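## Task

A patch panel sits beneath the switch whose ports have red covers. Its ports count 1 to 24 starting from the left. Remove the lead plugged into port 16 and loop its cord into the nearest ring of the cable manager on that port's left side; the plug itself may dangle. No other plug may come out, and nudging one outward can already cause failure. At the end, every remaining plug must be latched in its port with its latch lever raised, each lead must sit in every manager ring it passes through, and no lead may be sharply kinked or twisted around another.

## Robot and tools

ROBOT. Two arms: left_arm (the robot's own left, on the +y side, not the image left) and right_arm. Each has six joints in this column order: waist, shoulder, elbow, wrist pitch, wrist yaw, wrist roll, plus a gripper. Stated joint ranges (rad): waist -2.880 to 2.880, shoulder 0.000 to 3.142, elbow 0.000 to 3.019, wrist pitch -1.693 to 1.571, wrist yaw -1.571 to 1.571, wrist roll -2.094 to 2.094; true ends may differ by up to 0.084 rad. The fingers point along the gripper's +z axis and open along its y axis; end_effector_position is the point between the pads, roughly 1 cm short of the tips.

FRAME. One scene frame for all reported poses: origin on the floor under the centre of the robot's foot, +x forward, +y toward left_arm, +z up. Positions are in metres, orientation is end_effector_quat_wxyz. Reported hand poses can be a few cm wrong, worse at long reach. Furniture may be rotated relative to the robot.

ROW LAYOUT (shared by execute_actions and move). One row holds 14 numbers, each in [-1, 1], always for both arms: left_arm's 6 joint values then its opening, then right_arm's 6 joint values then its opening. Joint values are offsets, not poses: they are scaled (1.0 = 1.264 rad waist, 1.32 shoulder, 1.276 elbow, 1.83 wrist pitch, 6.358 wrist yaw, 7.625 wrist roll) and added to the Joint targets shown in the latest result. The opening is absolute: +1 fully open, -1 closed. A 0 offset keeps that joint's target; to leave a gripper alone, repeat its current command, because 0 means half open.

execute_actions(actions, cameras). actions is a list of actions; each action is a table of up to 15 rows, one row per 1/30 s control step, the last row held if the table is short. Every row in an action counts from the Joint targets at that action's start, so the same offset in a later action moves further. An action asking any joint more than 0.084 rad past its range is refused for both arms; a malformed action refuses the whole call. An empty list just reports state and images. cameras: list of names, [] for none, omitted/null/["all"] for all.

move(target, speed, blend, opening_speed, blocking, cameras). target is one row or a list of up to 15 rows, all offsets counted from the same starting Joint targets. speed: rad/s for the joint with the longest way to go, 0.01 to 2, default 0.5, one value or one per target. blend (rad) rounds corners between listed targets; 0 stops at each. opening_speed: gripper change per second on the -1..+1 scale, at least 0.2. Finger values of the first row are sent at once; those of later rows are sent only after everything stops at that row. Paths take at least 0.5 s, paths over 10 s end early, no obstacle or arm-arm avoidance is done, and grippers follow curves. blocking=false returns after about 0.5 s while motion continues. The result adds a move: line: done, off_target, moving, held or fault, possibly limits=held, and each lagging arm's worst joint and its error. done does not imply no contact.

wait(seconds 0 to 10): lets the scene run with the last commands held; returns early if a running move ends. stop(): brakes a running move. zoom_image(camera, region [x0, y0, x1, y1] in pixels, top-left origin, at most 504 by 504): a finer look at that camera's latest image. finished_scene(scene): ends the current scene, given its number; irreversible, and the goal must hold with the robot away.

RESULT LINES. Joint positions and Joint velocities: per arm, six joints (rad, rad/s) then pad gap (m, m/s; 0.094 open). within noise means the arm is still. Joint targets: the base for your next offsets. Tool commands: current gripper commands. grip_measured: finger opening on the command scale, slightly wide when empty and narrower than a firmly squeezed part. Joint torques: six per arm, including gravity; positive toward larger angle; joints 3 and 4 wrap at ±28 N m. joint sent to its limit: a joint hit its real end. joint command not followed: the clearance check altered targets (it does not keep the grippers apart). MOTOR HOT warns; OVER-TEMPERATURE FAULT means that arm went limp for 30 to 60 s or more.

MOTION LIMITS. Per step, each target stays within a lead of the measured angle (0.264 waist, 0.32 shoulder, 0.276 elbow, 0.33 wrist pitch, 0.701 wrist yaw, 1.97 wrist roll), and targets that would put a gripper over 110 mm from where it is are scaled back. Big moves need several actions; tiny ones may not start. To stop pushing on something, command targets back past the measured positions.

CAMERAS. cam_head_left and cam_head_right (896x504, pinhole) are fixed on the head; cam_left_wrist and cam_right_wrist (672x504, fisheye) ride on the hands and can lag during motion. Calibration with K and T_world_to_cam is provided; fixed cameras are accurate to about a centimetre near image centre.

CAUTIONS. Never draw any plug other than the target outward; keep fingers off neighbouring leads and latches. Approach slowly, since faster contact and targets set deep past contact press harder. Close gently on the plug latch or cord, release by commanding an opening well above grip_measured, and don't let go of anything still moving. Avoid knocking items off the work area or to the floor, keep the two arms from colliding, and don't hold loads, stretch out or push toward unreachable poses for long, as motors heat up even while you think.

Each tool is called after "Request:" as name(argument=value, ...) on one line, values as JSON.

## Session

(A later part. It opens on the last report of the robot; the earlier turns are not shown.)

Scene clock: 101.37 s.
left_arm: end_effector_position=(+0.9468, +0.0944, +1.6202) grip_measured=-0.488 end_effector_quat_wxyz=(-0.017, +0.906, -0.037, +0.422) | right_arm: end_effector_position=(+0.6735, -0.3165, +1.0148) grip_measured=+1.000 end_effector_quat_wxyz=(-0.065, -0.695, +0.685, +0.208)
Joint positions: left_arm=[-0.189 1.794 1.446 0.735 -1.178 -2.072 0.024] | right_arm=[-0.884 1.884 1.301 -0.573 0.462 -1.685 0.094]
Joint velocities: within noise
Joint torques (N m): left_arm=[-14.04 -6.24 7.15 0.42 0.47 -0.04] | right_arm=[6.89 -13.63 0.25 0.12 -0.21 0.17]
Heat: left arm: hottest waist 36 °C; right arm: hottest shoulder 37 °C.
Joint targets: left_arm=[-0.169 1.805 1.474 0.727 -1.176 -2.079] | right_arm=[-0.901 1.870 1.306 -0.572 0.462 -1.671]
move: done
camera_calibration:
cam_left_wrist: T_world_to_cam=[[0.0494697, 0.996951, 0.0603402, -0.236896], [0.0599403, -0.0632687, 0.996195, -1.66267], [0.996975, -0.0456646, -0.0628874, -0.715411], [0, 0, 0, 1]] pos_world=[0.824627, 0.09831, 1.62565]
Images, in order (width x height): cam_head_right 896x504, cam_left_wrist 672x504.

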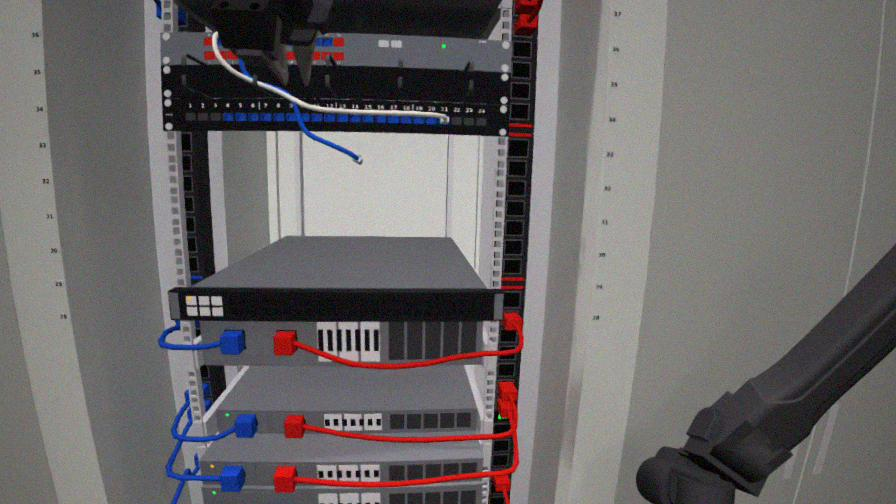

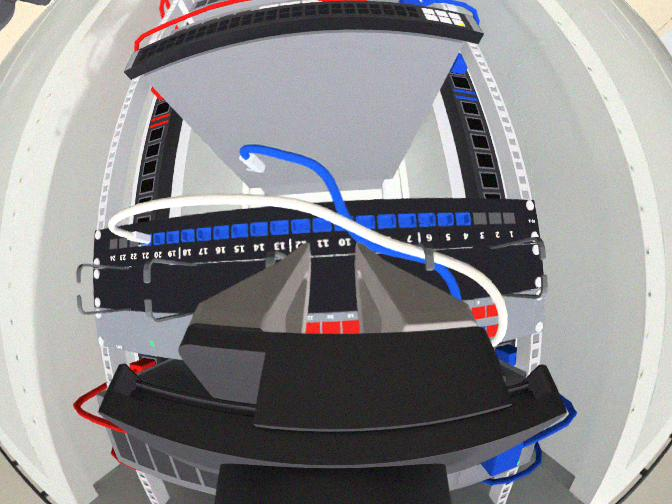

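Request:
move(target=[0.0506,0.0091,0.011,-0.0257,0.0094,0,-0.49,0,0,0,0,0,0,1], speed=0.1, cameras=["cam_left_wrist","cam_head_right"])

Request:
zoom_image(camera="cam_left_wrist", region=[230, 140, 430, 300])

Request:
zoom_image(camera="cam_head_right", region=[200, 0, 420, 180])

Scene clock: 103.13 s.
left_arm: end_effector_position=(+0.9636, +0.0935, +1.5902) grip_measured=-0.488 end_effector_quat_wxyz=(-0.025, +0.903, -0.062, +0.424) | right_arm: end_effector_position=(+0.6735, -0.3165, +1.0148) grip_measured=+1.000 end_effector_quat_wxyz=(-0.065, -0.695, +0.685, +0.208)
Joint positions: left_arm=[-0.133 1.807 1.457 0.687 -1.118 -2.072 0.024] | right_arm=[-0.884 1.884 1.301 -0.573 0.462 -1.685 0.094]
Joint velocities: within noise
Joint torques (N m): left_arm=[-13.39 -6.89 7.3 0.49 0.41 -0.02] | right_arm=[6.65 -13.98 0.31 0.09 -0.2 0.17]
Heat: left arm: hottest waist 36 °C; right arm: hottest shoulder 37 °C.
Joint targets: left_arm=[-0.105 1.816 1.488 0.680 -1.116 -2.079] | right_arm=[-0.901 1.870 1.306 -0.572 0.462 -1.671]
move: done
camera_calibration:
cam_left_wrist: T_world_to_cam=[[0.0872314, 0.991453, 0.0970181, -0.329217], [0.0512769, -0.101729, 0.99349, -1.61761], [0.994868, -0.0816887, -0.0597126, -0.733726], [0, 0, 0, 1]] pos_world=[0.841624, 0.101909, 1.5952]
Images, in order (width x height): cam_head_right 896x504, cam_left_wrist 672x504.

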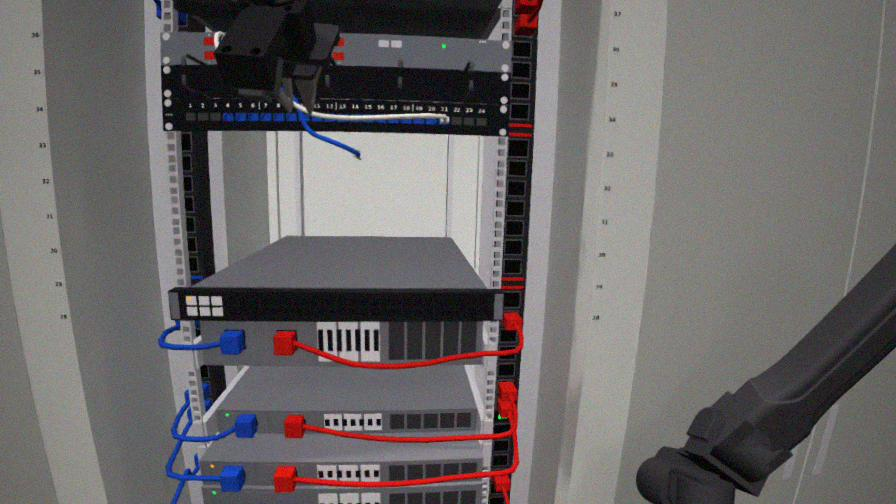

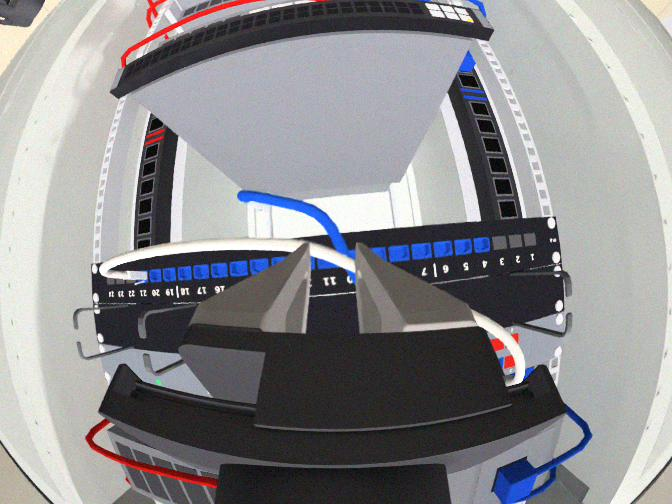

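Scaled by 2.520 from the camera's 672x504 image, which has a finer 960x720 frame.

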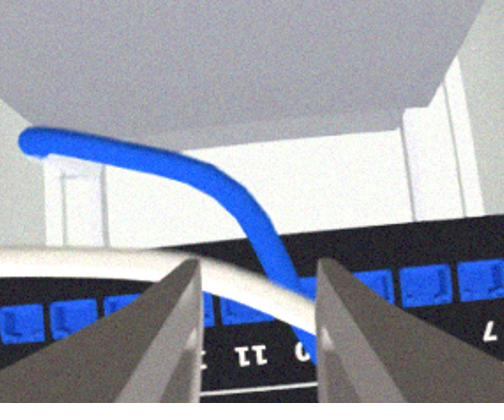

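Scaled by 2.291 from the camera's 896x504 image, which has a finer 1280x720 frame.

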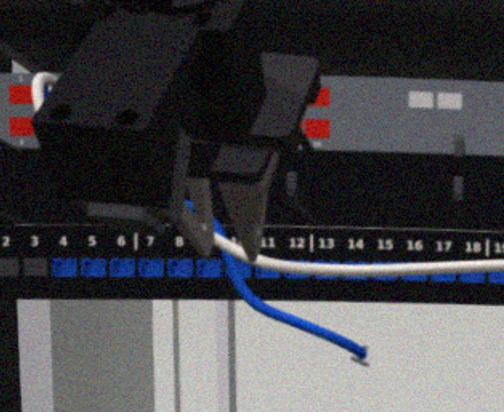

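Request:
zoom_image(camera="cam_left_wrist", region=[290, 220, 390, 300])

Request:
zoom_image(camera="cam_head_right", region=[260, 70, 340, 130])

Scaled by 5.040 from the camera's 672x504 image, which has a finer 960x720 frame.

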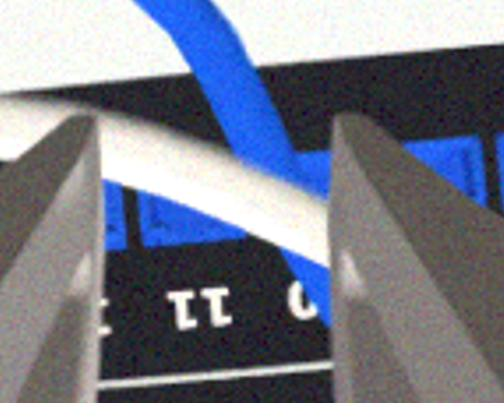

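Scaled by 6.300 from the camera's 896x504 image, which has a finer 1280x720 frame.

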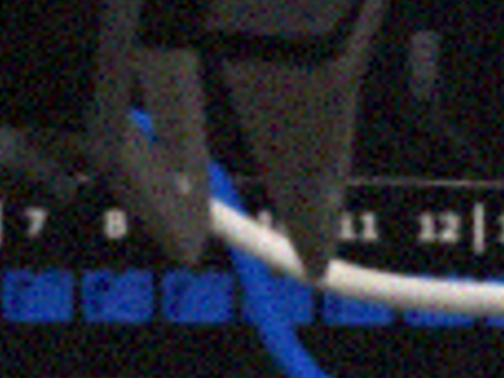

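Request:
move(target=[-0.087,-0.0091,-0.0219,0.0355,-0.0094,0,-0.6,0,0,0,0,0,0,1], speed=0.15, cameras=[])

Scene clock: 107.63 s.
left_arm: end_effector_position=(+0.9472, +0.0881, +1.6219) grip_measured=-0.598 end_effector_quat_wxyz=(-0.015, +0.905, -0.039, +0.424) | right_arm: end_effector_position=(+0.6735, -0.3165, +1.0148) grip_measured=+1.000 end_effector_quat_wxyz=(-0.065, -0.695, +0.685, +0.208)
Joint positions: left_arm=[-0.193 1.807 1.457 0.733 -1.174 -2.073 0.019] | right_arm=[-0.884 1.884 1.301 -0.573 0.462 -1.685 0.094]
Joint velocities: within noise
Joint torques (N m): left_arm=[-17.61 -7.18 5.11 1.07 0.32 -0.04] | right_arm=[6.65 -13.63 0.23 0.06 -0.18 0.19]
Heat: left arm: hottest waist 36 °C; right arm: hottest shoulder 37 °C.
Joint targets: left_arm=[-0.215 1.804 1.460 0.745 -1.176 -2.079] | right_arm=[-0.901 1.870 1.306 -0.572 0.462 -1.671]
move: done
No camera images: "cameras" was empty.

Request:
move(target=[0.0802,0.0242,-0.0219,0.124,0.0388,-0.0014,-0.6,0,0,0,0,0,0,1], speed=0.15, cameras=["cam_left_wrist","cam_head_right"])

Request:
zoom_image(camera="cam_left_wrist", region=[250, 160, 410, 300])

Request:
zoom_image(camera="cam_head_right", region=[240, 50, 360, 140])

Scene clock: 110.00 s.
left_arm: end_effector_position=(+0.9778, +0.0982, +1.6215) grip_measured=-0.598 end_effector_quat_wxyz=(-0.018, -0.852, -0.028, -0.522) | right_arm: end_effector_position=(+0.6735, -0.3165, +1.0148) grip_measured=+1.000 end_effector_quat_wxyz=(-0.065, -0.695, +0.685, +0.208)
Joint positions: left_arm=[-0.136 1.824 1.433 0.96 -0.931 -2.073 0.019] | right_arm=[-0.884 1.884 1.301 -0.573 0.462 -1.685 0.094]
Joint velocities: within noise
Joint torques (N m): left_arm=[-14.15 -6.65 4.6 1.1 0.63 -0.05] | right_arm=[7.12 -14.15 0.24 0.05 -0.21 0.17]
Heat: left arm: hottest waist 36 °C; right arm: hottest shoulder 37 °C.
Joint targets: left_arm=[-0.113 1.836 1.432 0.972 -0.929 -2.079] | right_arm=[-0.901 1.870 1.306 -0.572 0.462 -1.671]
joint sent to its limit (left arm) — joint 6 (wrist roll), lower limit.
move: done
camera_calibration:
cam_left_wrist: T_world_to_cam=[[-0.0325317, 0.997608, -0.0609951, 0.0345885], [-0.16568, 0.0548004, 0.984656, -1.43786], [0.985643, 0.0421382, 0.163501, -1.1107], [0, 0, 0, 1]] pos_world=[0.857655, 0.0910924, 1.59951]
Images, in order (width x height): cam_head_right 896x504, cam_left_wrist 672x504.

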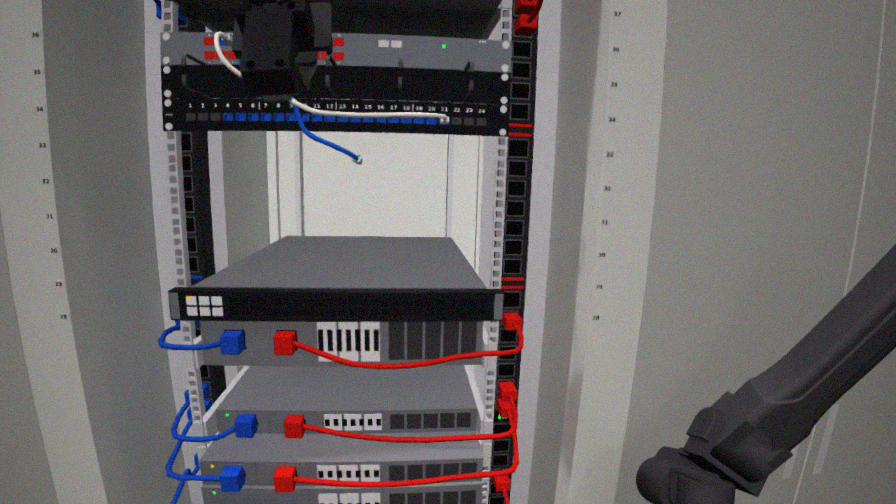

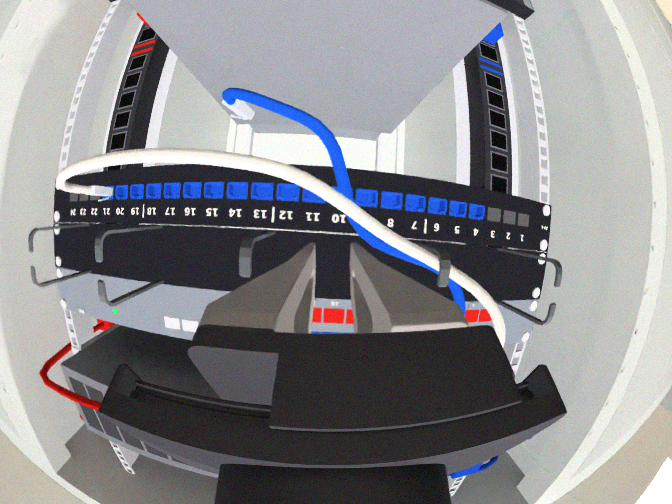

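Scaled by 3.150 from the camera's 672x504 image, which has a finer 960x720 frame.

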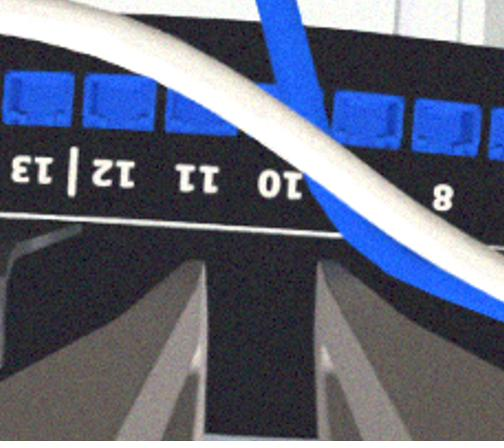

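Scaled by 4.200 from the camera's 896x504 image, which has a finer 1280x720 frame.

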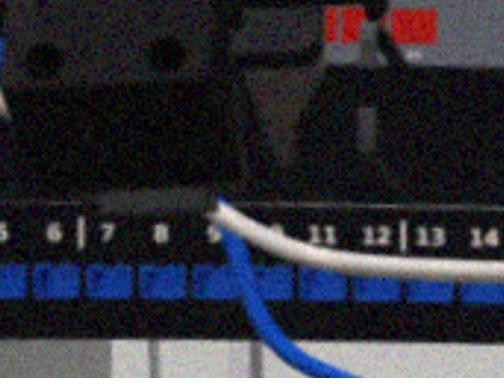

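Request:
move(target=[[-0.1116,-0.0485,-0.0807,-0.0399,-0.0444,0,-0.6,0,0,0,0,0,0,1],[-0.1084,-0.1788,-0.3386,0.1246,-0.0426,0,-0.6,0,0,0,0,0,0,1],[0.0103,-0.103,-0.3386,0.2066,0.0675,0.2163,-0.6,0,0,0,0,0,0,1],[0.0894,0.0864,-0.221,0.2339,0.0934,0.2163,-0.6,0,0,0,0,0,0,1]], speed=[0.4,0.8,0.8,0.5], blend=0.03, cameras=["cam_left_wrist","cam_head_right"])

Request:
zoom_image(camera="cam_left_wrist", region=[230, 60, 450, 280])

Scene clock: 120.17 s.
left_arm: end_effector_position=(+0.8892, +0.0281, +1.5512) grip_measured=-0.598 end_effector_quat_wxyz=(+0.450, -0.450, +0.552, -0.539) | right_arm: end_effector_position=(+0.6735, -0.3165, +1.0148) grip_measured=+1.000 end_effector_quat_wxyz=(-0.065, -0.695, +0.685, +0.208)
Joint positions: left_arm=[-0.017 1.962 1.129 1.387 -0.338 -0.438 0.019] | right_arm=[-0.884 1.884 1.301 -0.573 0.462 -1.685 0.094]
Joint velocities: within noise
Joint torques (N m): left_arm=[-14.27 -9.88 5.22 1.28 0.73 0.24] | right_arm=[6.89 -13.86 0.2 0.09 -0.24 0.16]
Heat: left arm: hottest waist 36 °C; right arm: hottest shoulder 37 °C.
Joint targets: left_arm=[0.000 1.950 1.150 1.400 -0.335 -0.430] | right_arm=[-0.901 1.870 1.306 -0.572 0.462 -1.671]
move: done
camera_calibration:
cam_left_wrist: T_world_to_cam=[[0.0100426, -0.0104526, 0.999895, -1.55782], [-0.737013, -0.675879, 0.00033688, 0.675954], [0.675804, -0.736939, -0.0144913, -0.435433], [0, 0, 0, 1]] pos_world=[0.808099, 0.119693, 1.55112]
Images, in order (width x height): cam_head_right 896x504, cam_left_wrist 672x504.

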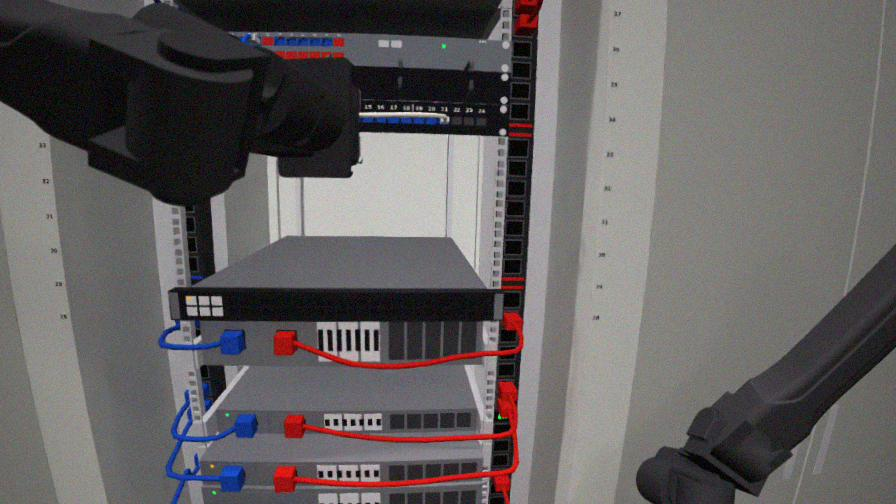

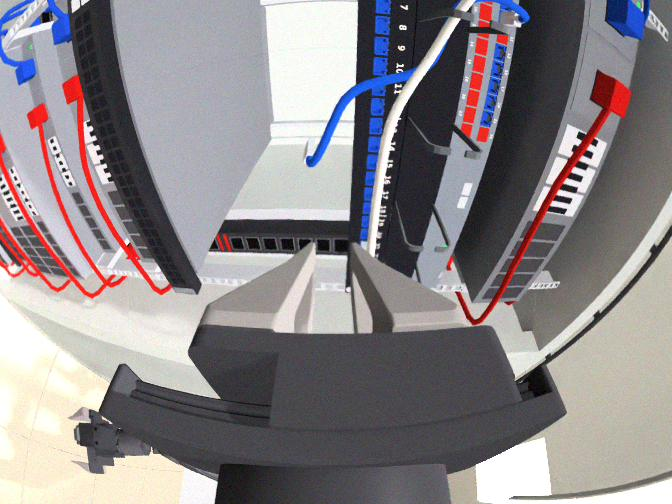

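Scaled by 2.291 from the camera's 672x504 image, which has a finer 960x720 frame.

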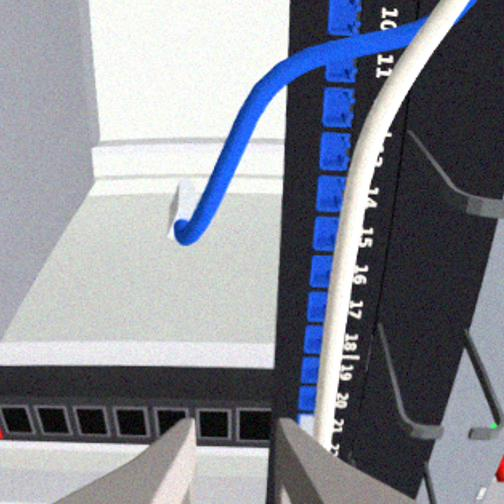

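Request:
move(target=[[0,0,0,0,0,0,0.85,0,0,0,0,0,0,1],[0.0142,0.0947,0.1763,0.0426,-0.0088,0.0066,0.85,0,0,0,0,0,0,1]], speed=0.2, cameras=["cam_left_wrist"])

Request:
zoom_image(camera="cam_left_wrist", region=[220, 120, 420, 320])

Scene clock: 123.37 s.
left_arm: end_effector_position=(+0.9462, +0.0364, +1.5634) grip_measured=+0.848 end_effector_quat_wxyz=(+0.502, -0.501, +0.494, -0.502) | right_arm: end_effector_position=(+0.6735, -0.3165, +1.0148) grip_measured=+1.000 end_effector_quat_wxyz=(-0.065, -0.695, +0.685, +0.208)
Joint positions: left_arm=[-0.008 2.063 1.354 1.465 -0.39 -0.388 0.087] | right_arm=[-0.884 1.884 1.301 -0.573 0.462 -1.685 0.094]
Joint velocities: within noise
Joint torques (N m): left_arm=[-15.15 -8.82 5.42 1.22 0.59 0.22] | right_arm=[6.71 -13.92 0.31 0.06 -0.2 0.16]
Heat: left arm: hottest waist 36 °C; right arm: hottest shoulder 37 °C.
Joint targets: left_arm=[0.018 2.075 1.375 1.478 -0.392 -0.380] | right_arm=[-0.901 1.870 1.306 -0.572 0.462 -1.671]
move: done
camera_calibration:
cam_left_wrist: T_world_to_cam=[[-0.0108035, 0.00852558, 0.999905, -1.55147], [-0.589425, -0.807823, 0.000519382, 0.588539], [0.807751, -0.589364, 0.0137525, -0.642045], [0, 0, 0, 1]] pos_world=[0.848751, 0.110264, 1.55985]
Images, in order (width x height): cam_left_wrist 672x504.

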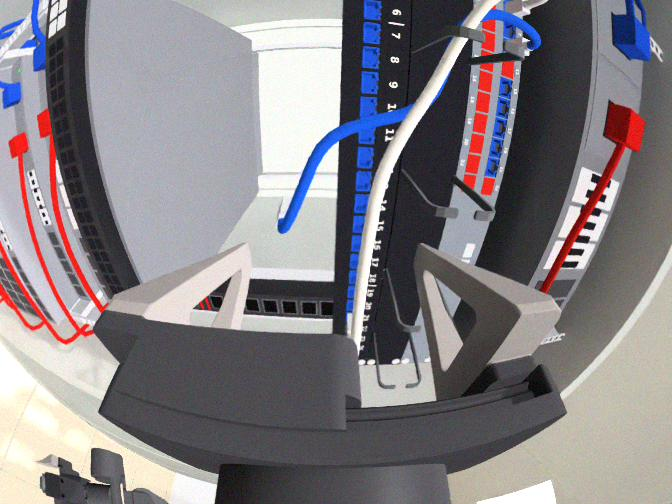

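Scaled by 2.520 from the camera's 672x504 image, which has a finer 960x720 frame.

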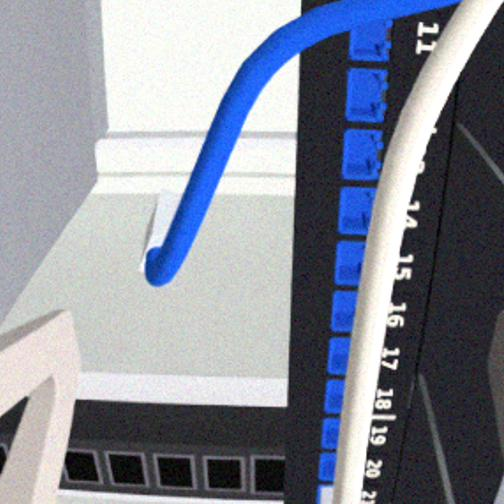

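Request:
move(target=[0.0206,0.0174,0.0893,-0.0716,0.003,-0.0039,0.85,0,0,0,0,0,0,1], speed=0.15, cameras=["cam_left_wrist"])

Request:
zoom_image(camera="cam_left_wrist", region=[220, 150, 400, 330])

Scene clock: 125.50 s.
left_arm: end_effector_position=(+0.9848, +0.0312, +1.5587) grip_measured=+0.848 end_effector_quat_wxyz=(+0.501, -0.498, +0.502, -0.500) | right_arm: end_effector_position=(+0.6735, -0.3165, +1.0148) grip_measured=+1.000 end_effector_quat_wxyz=(-0.065, -0.695, +0.685, +0.208)
Joint positions: left_arm=[0.018 2.085 1.466 1.355 -0.375 -0.401 0.087] | right_arm=[-0.884 1.884 1.301 -0.573 0.462 -1.685 0.094]
Joint velocities: within noise
Joint torques (N m): left_arm=[-15.85 -9.64 5.72 0.54 0.74 0.03] | right_arm=[6.77 -13.86 0.31 -0.01 -0.19 0.17]
Heat: left arm: hottest waist 36 °C; right arm: hottest shoulder 37 °C.
Joint targets: left_arm=[0.044 2.098 1.489 1.347 -0.372 -0.409] | right_arm=[-0.901 1.870 1.306 -0.572 0.462 -1.671]
move: done
camera_calibration:
cam_left_wrist: T_world_to_cam=[[-0.00278201, -0.00286774, 0.999992, -1.55405], [-0.597659, -0.801741, -0.00396191, 0.621921], [0.801746, -0.597665, 0.000516518, -0.649394], [0, 0, 0, 1]] pos_world=[0.888022, 0.106042, 1.55684]
Images, in order (width x height): cam_left_wrist 672x504.

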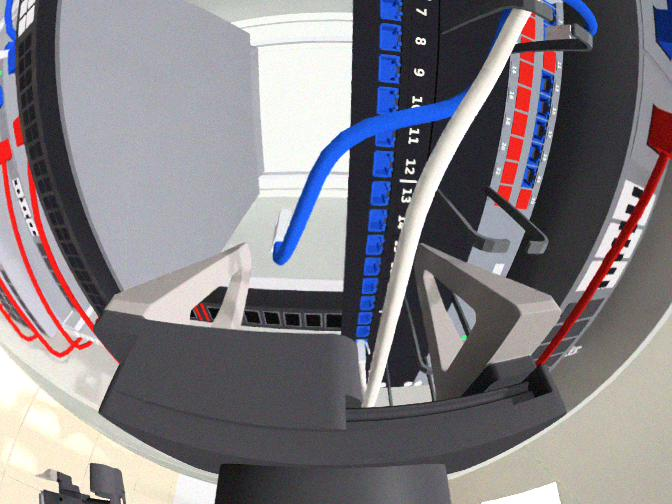

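Scaled by 2.800 from the camera's 672x504 image, which has a finer 960x720 frame.

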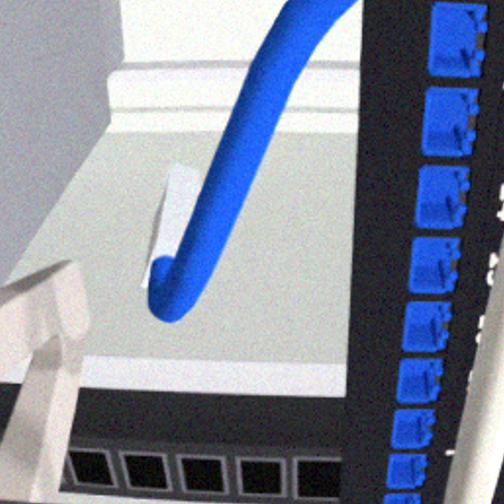

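Request:
move(target=[[0.0047,0.0023,0.0235,-0.0126,0,0,0.85,0,0,0,0,0,0,1],[0.0047,0.0023,0.0235,-0.0126,0,0,-0.3,0,0,0,0,0,0,1]], speed=0.15, opening_speed=0.6, cameras=["cam_left_wrist"])

Request:
zoom_image(camera="cam_left_wrist", region=[240, 180, 400, 340])

Scene clock: 128.87 s.
left_arm: end_effector_position=(+0.9949, +0.0325, +1.5597) grip_measured=-0.298 end_effector_quat_wxyz=(+0.502, -0.499, +0.501, -0.498) | right_arm: end_effector_position=(+0.6735, -0.3165, +1.0148) grip_measured=+1.000 end_effector_quat_wxyz=(-0.065, -0.695, +0.685, +0.208)
Joint positions: left_arm=[0.023 2.089 1.495 1.332 -0.374 -0.403 0.033] | right_arm=[-0.884 1.884 1.301 -0.573 0.462 -1.685 0.094]
Joint velocities: within noise
Joint torques (N m): left_arm=[-15.91 -9.7 5.83 0.49 0.71 0.06] | right_arm=[6.71 -13.8 0.21 0.06 -0.23 0.18]
Heat: left arm: hottest waist 37 °C; right arm: hottest shoulder 37 °C.
Joint targets: left_arm=[0.050 2.101 1.519 1.324 -0.372 -0.409] | right_arm=[-0.901 1.870 1.306 -0.572 0.462 -1.671]
move: done
camera_calibration:
cam_left_wrist: T_world_to_cam=[[-0.00164646, -0.00337712, 0.999993, -1.55613], [-0.594428, -0.80414, -0.0036944, 0.625469], [0.804147, -0.59443, -0.000683468, -0.657315], [0, 0, 0, 1]] pos_world=[0.897812, 0.106982, 1.55798]
Images, in order (width x height): cam_left_wrist 672x504.

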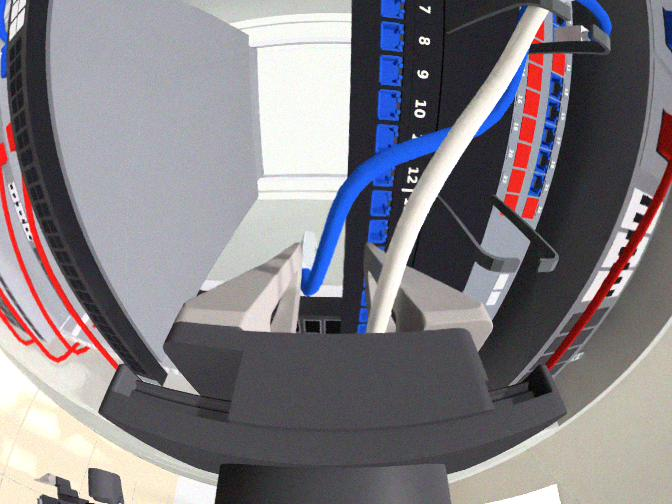

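Scaled by 3.150 from the camera's 672x504 image, which has a finer 960x720 frame.

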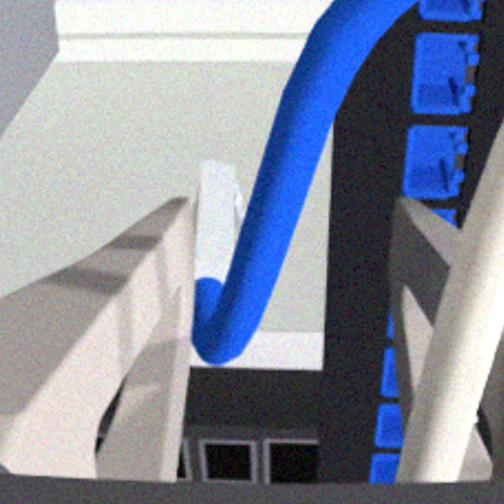

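Request:
move(target=[0,0,0,0,0,0,-0.9,0,0,0,0,0,0,1], opening_speed=0.4, cameras=["cam_left_wrist","cam_head_right"])

Request:
zoom_image(camera="cam_left_wrist", region=[240, 180, 400, 340])

Scene clock: 131.03 s.
left_arm: end_effector_position=(+0.9959, +0.0332, +1.5607) grip_measured=-0.895 end_effector_quat_wxyz=(+0.502, -0.499, +0.500, -0.499) | right_arm: end_effector_position=(+0.6735, -0.3165, +1.0148) grip_measured=+1.000 end_effector_quat_wxyz=(-0.065, -0.695, +0.685, +0.208)
Joint positions: left_arm=[0.023 2.089 1.498 1.332 -0.373 -0.403 0.005] | right_arm=[-0.884 1.884 1.301 -0.573 0.462 -1.685 0.094]
Joint velocities: within noise
Joint torques (N m): left_arm=[-15.97 -9.7 5.57 0.47 0.65 0.06] | right_arm=[6.77 -13.8 0.21 -0.03 -0.18 0.18]
Heat: left arm: hottest waist 37 °C; right arm: hottest shoulder 37 °C.
Joint targets: left_arm=[0.050 2.101 1.519 1.324 -0.373 -0.409] | right_arm=[-0.901 1.870 1.306 -0.572 0.462 -1.671]
move: done
camera_calibration:
cam_left_wrist: T_world_to_cam=[[-0.00382011, -0.00227321, 0.99999, -1.55495], [-0.592686, -0.805423, -0.00409506, 0.62557], [0.805425, -0.592696, 0.0017295, -0.662858], [0, 0, 0, 1]] pos_world=[0.898709, 0.10744, 1.55864]
Images, in order (width x height): cam_head_right 896x504, cam_left_wrist 672x504.

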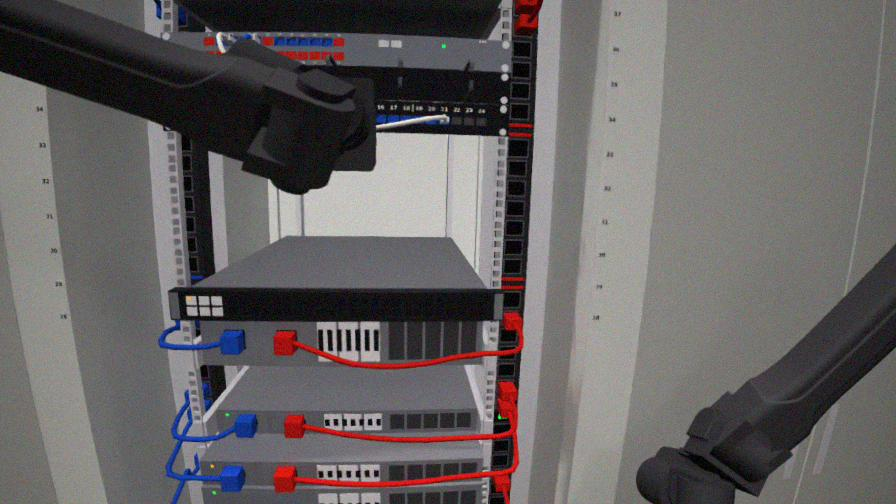

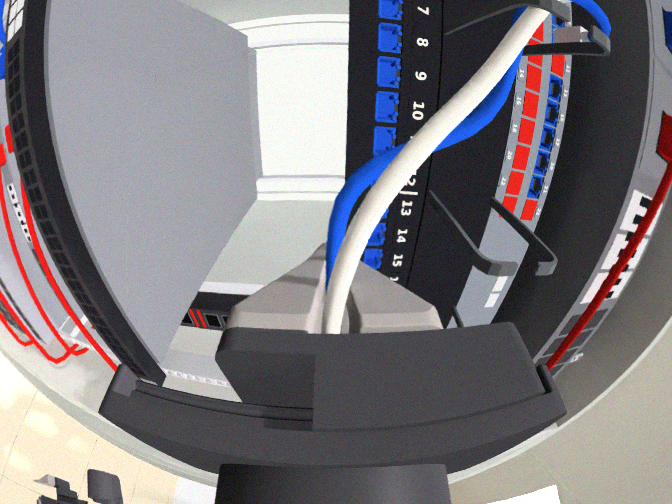

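Scaled by 3.150 from the camera's 672x504 image, which has a finer 960x720 frame.

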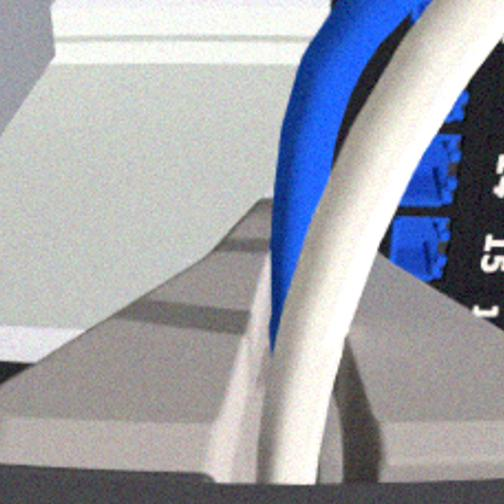

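Request:
move(target=[0,0,0,0,0,0,-1,0,0,0,0,0,0,1], opening_speed=0.3, cameras=["cam_left_wrist"])

Request:
zoom_image(camera="cam_left_wrist", region=[280, 200, 380, 300])

Scene clock: 131.93 s.
left_arm: end_effector_position=(+0.9959, +0.0332, +1.5607) grip_measured=-0.906 end_effector_quat_wxyz=(+0.502, -0.499, +0.500, -0.499) | right_arm: end_effector_position=(+0.6735, -0.3165, +1.0148) grip_measured=+1.000 end_effector_quat_wxyz=(-0.065, -0.695, +0.685, +0.208)
Joint positions: left_arm=[0.023 2.089 1.498 1.332 -0.373 -0.403 0.004] | right_arm=[-0.884 1.884 1.301 -0.573 0.462 -1.685 0.094]
Joint velocities: within noise
Joint torques (N m): left_arm=[-15.97 -9.7 5.6 0.49 0.65 0.06] | right_arm=[6.65 -14.04 0.21 -0.08 -0.2 0.18]
Heat: left arm: hottest waist 37 °C; right arm: hottest shoulder 37 °C.
Joint targets: left_arm=[0.050 2.101 1.519 1.324 -0.373 -0.409] | right_arm=[-0.901 1.870 1.306 -0.572 0.462 -1.671]
move: done
camera_calibration:
cam_left_wrist: T_world_to_cam=[[-0.00382011, -0.00227321, 0.99999, -1.55495], [-0.592686, -0.805423, -0.00409506, 0.62557], [0.805425, -0.592696, 0.0017295, -0.662858], [0, 0, 0, 1]] pos_world=[0.898709, 0.10744, 1.55864]
Images, in order (width x height): cam_left_wrist 672x504.

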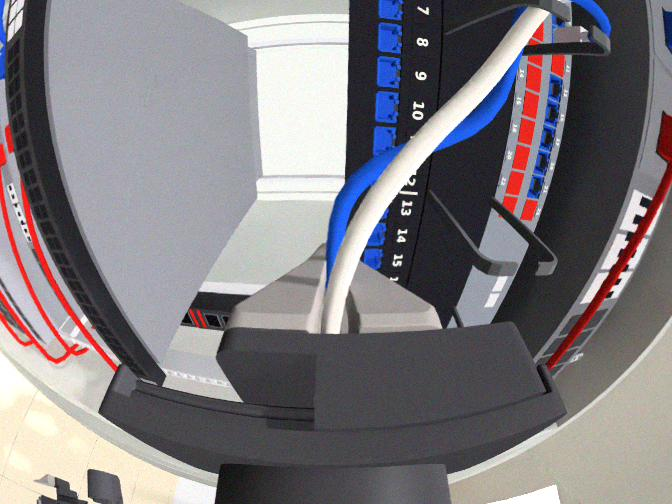

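Scaled by 5.040 from the camera's 672x504 image, which has a finer 960x720 frame.

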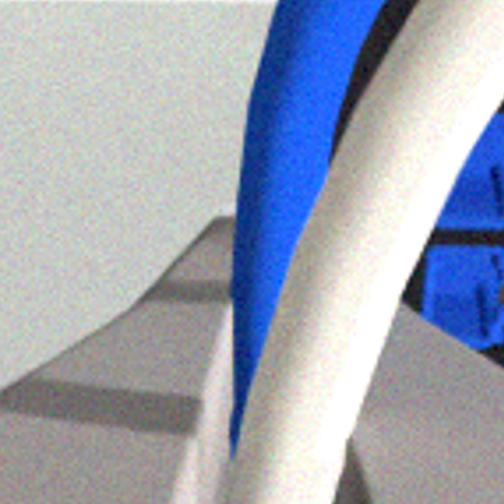

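Request:
move(target=[0,0,0,0,0,0,-0.5,0,0,0,0,0,0,1], opening_speed=0.4, cameras=["cam_left_wrist"])

Request:
zoom_image(camera="cam_left_wrist", region=[260, 190, 400, 330])

Scene clock: 134.17 s.
left_arm: end_effector_position=(+0.9958, +0.0330, +1.5605) grip_measured=-0.502 end_effector_quat_wxyz=(+0.502, -0.499, +0.500, -0.499) | right_arm: end_effector_position=(+0.6735, -0.3165, +1.0148) grip_measured=+1.000 end_effector_quat_wxyz=(-0.065, -0.695, +0.685, +0.208)
Joint positions: left_arm=[0.023 2.089 1.498 1.332 -0.373 -0.403 0.023] | right_arm=[-0.884 1.884 1.301 -0.573 0.462 -1.685 0.094]
Joint velocities: within noise
Joint torques (N m): left_arm=[-15.97 -9.76 5.59 0.49 0.66 0.06] | right_arm=[6.71 -13.63 0.28 0.03 -0.22 0.2]
Heat: left arm: hottest waist 37 °C; right arm: hottest shoulder 37 °C.
Joint targets: left_arm=[0.050 2.101 1.519 1.324 -0.373 -0.409] | right_arm=[-0.901 1.870 1.306 -0.572 0.462 -1.671]
move: done
camera_calibration:
cam_left_wrist: T_world_to_cam=[[-0.00367973, -0.00241104, 0.99999, -1.55494], [-0.592949, -0.805229, -0.00412337, 0.625617], [0.805232, -0.592959, 0.0015334, -0.662397], [0, 0, 0, 1]] pos_world=[0.89862, 0.107242, 1.55852]
Images, in order (width x height): cam_left_wrist 672x504.

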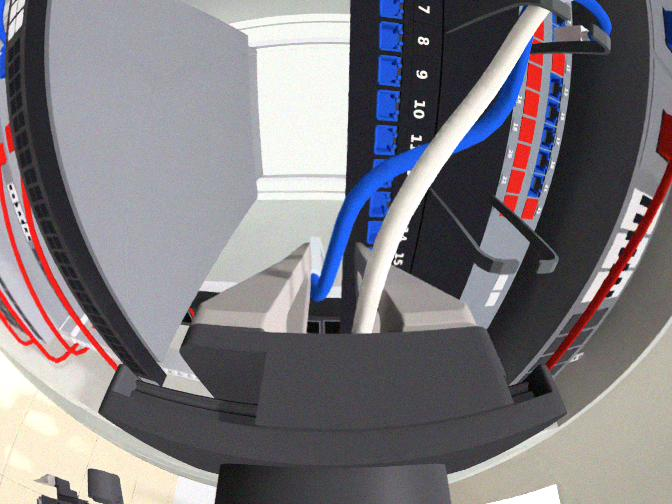

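Scaled by 3.600 from the camera's 672x504 image, which has a finer 960x720 frame.

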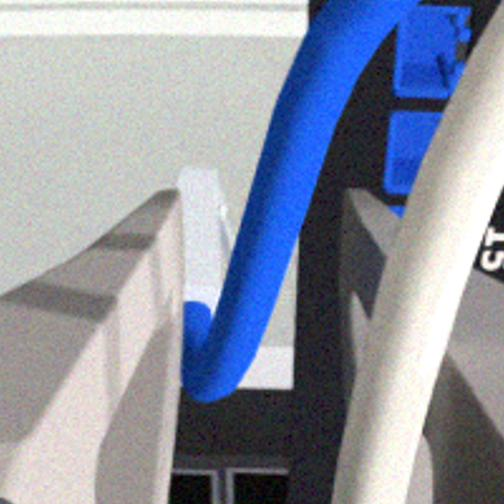

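Request:
move(target=[0,0,0.014,-0.0262,0,0,-0.5,0,0,0,0,0,0,1], speed=0.1, cameras=["cam_left_wrist"])

Request:
zoom_image(camera="cam_left_wrist", region=[260, 190, 400, 330])

Scene clock: 136.07 s.
left_arm: end_effector_position=(+1.0007, +0.0264, +1.5598) grip_measured=-0.502 end_effector_quat_wxyz=(+0.495, -0.492, +0.513, -0.499) | right_arm: end_effector_position=(+0.6735, -0.3165, +1.0148) grip_measured=+1.000 end_effector_quat_wxyz=(-0.065, -0.695, +0.685, +0.208)
Joint positions: left_arm=[0.023 2.089 1.512 1.284 -0.373 -0.403 0.023] | right_arm=[-0.884 1.884 1.301 -0.573 0.462 -1.685 0.094]
Joint velocities: within noise
Joint torques (N m): left_arm=[-16.09 -9.88 5.94 0.51 0.65 0.06] | right_arm=[6.53 -13.92 0.27 0.05 -0.19 0.19]
Heat: left arm: hottest waist 37 °C; right arm: hottest shoulder 37 °C.
Joint targets: left_arm=[0.050 2.101 1.537 1.276 -0.373 -0.409] | right_arm=[-0.901 1.870 1.306 -0.572 0.462 -1.671]
move: done
camera_calibration:
cam_left_wrist: T_world_to_cam=[[0.00822246, -0.0144335, 0.999862, -1.56558], [-0.615351, -0.788228, -0.00631805, 0.648635], [0.788211, -0.615214, -0.0153628, -0.626249], [0, 0, 0, 1]] pos_world=[0.905627, 0.103398, 1.55984]
Images, in order (width x height): cam_left_wrist 672x504.

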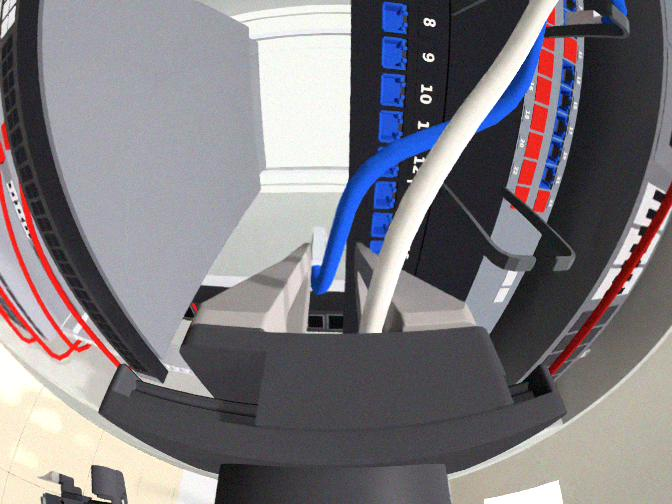

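Scaled by 3.600 from the camera's 672x504 image, which has a finer 960x720 frame.

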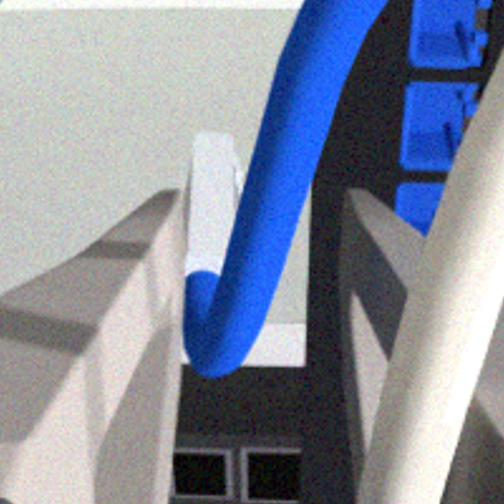

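Request:
move(target=[0,0,0,0,0,0,-0.9,0,0,0,0,0,0,1], opening_speed=0.2, cameras=["cam_left_wrist"])

Request:
zoom_image(camera="cam_left_wrist", region=[260, 190, 400, 330])

Scene clock: 138.73 s.
left_arm: end_effector_position=(+1.0018, +0.0271, +1.5605) grip_measured=-0.894 end_effector_quat_wxyz=(+0.496, -0.493, +0.512, -0.499) | right_arm: end_effector_position=(+0.6735, -0.3165, +1.0148) grip_measured=+1.000 end_effector_quat_wxyz=(-0.065, -0.695, +0.685, +0.208)
Joint positions: left_arm=[0.023 2.089 1.515 1.284 -0.373 -0.403 0.005] | right_arm=[-0.884 1.884 1.301 -0.573 0.462 -1.685 0.094]
Joint velocities: within noise
Joint torques (N m): left_arm=[-16.09 -9.88 5.71 0.49 0.65 0.06] | right_arm=[6.71 -14.04 0.24 0.09 -0.21 0.19]
Heat: left arm: hottest waist 37 °C; right arm: hottest shoulder 37 °C.
Joint targets: left_arm=[0.050 2.101 1.537 1.275 -0.373 -0.409] | right_arm=[-0.901 1.870 1.306 -0.572 0.462 -1.671]
move: done
camera_calibration:
cam_left_wrist: T_world_to_cam=[[0.0072664, -0.0134426, 0.999883, -1.56543], [-0.613544, -0.789636, -0.00615719, 0.64781], [0.789627, -0.613428, -0.0139854, -0.630275], [0, 0, 0, 1]] pos_world=[0.906518, 0.103862, 1.56042]
Images, in order (width x height): cam_left_wrist 672x504.

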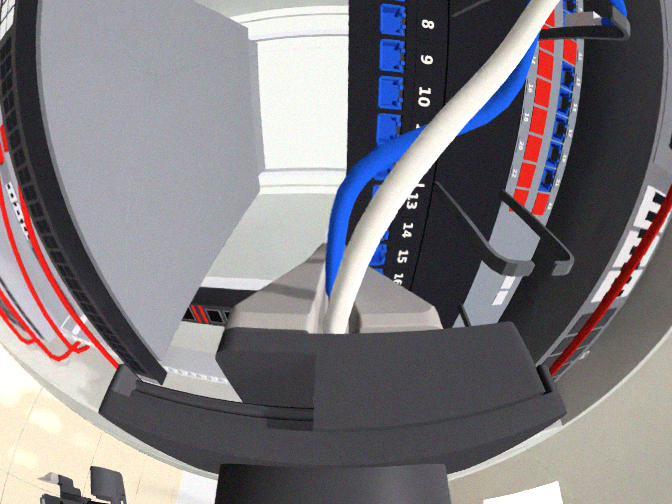

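Scaled by 3.600 from the camera's 672x504 image, which has a finer 960x720 frame.

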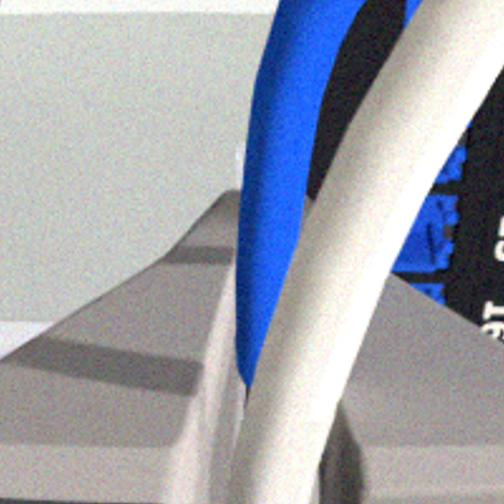

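Request:
move(target=[0,0,0,0,0,0,-1,0,0,0,0,0,0,1], opening_speed=0.2, cameras=["cam_left_wrist"])

Request:
zoom_image(camera="cam_left_wrist", region=[300, 210, 360, 270])

Scene clock: 139.70 s.
left_arm: end_effector_position=(+1.0018, +0.0271, +1.5605) grip_measured=-0.904 end_effector_quat_wxyz=(+0.496, -0.493, +0.512, -0.499) | right_arm: end_effector_position=(+0.6735, -0.3165, +1.0148) grip_measured=+1.000 end_effector_quat_wxyz=(-0.065, -0.695, +0.685, +0.208)
Joint positions: left_arm=[0.023 2.089 1.515 1.284 -0.373 -0.403 0.005] | right_arm=[-0.884 1.884 1.301 -0.573 0.462 -1.685 0.094]
Joint velocities: within noise
Joint torques (N m): left_arm=[-16.09 -9.82 5.7 0.47 0.65 0.06] | right_arm=[6.59 -13.57 0.27 0.12 -0.21 0.18]
Heat: left arm: hottest waist 37 °C; right arm: hottest shoulder 37 °C.
Joint targets: left_arm=[0.050 2.101 1.537 1.275 -0.373 -0.409] | right_arm=[-0.901 1.870 1.306 -0.572 0.462 -1.671]
move: done
camera_calibration:
cam_left_wrist: T_world_to_cam=[[0.0072664, -0.0134426, 0.999883, -1.56543], [-0.613544, -0.789636, -0.00615719, 0.64781], [0.789627, -0.613428, -0.0139854, -0.630275], [0, 0, 0, 1]] pos_world=[0.906518, 0.103862, 1.56042]
Images, in order (width x height): cam_left_wrist 672x504.

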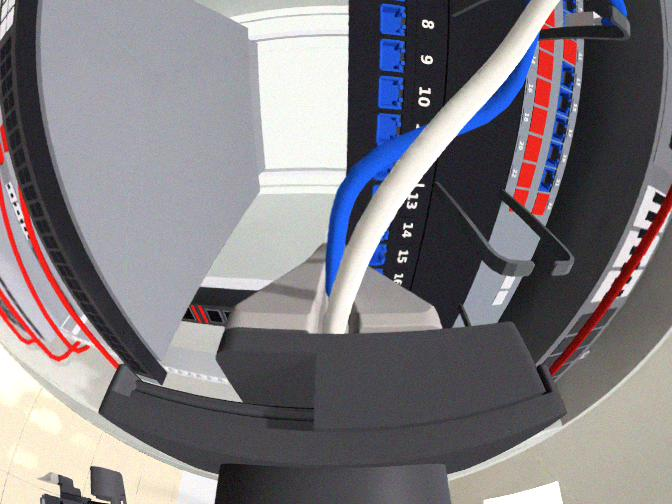

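Scaled by 8.400 from the camera's 672x504 image, which has a finer 960x720 frame.

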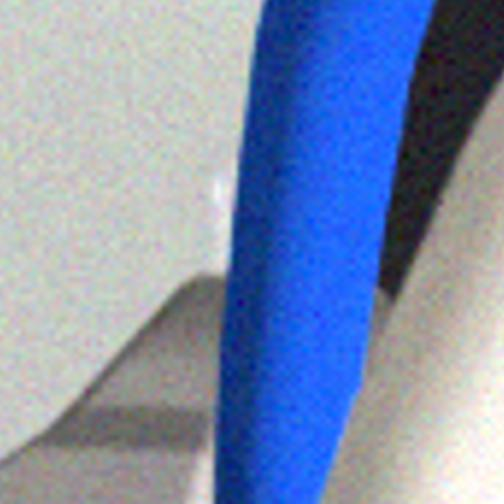

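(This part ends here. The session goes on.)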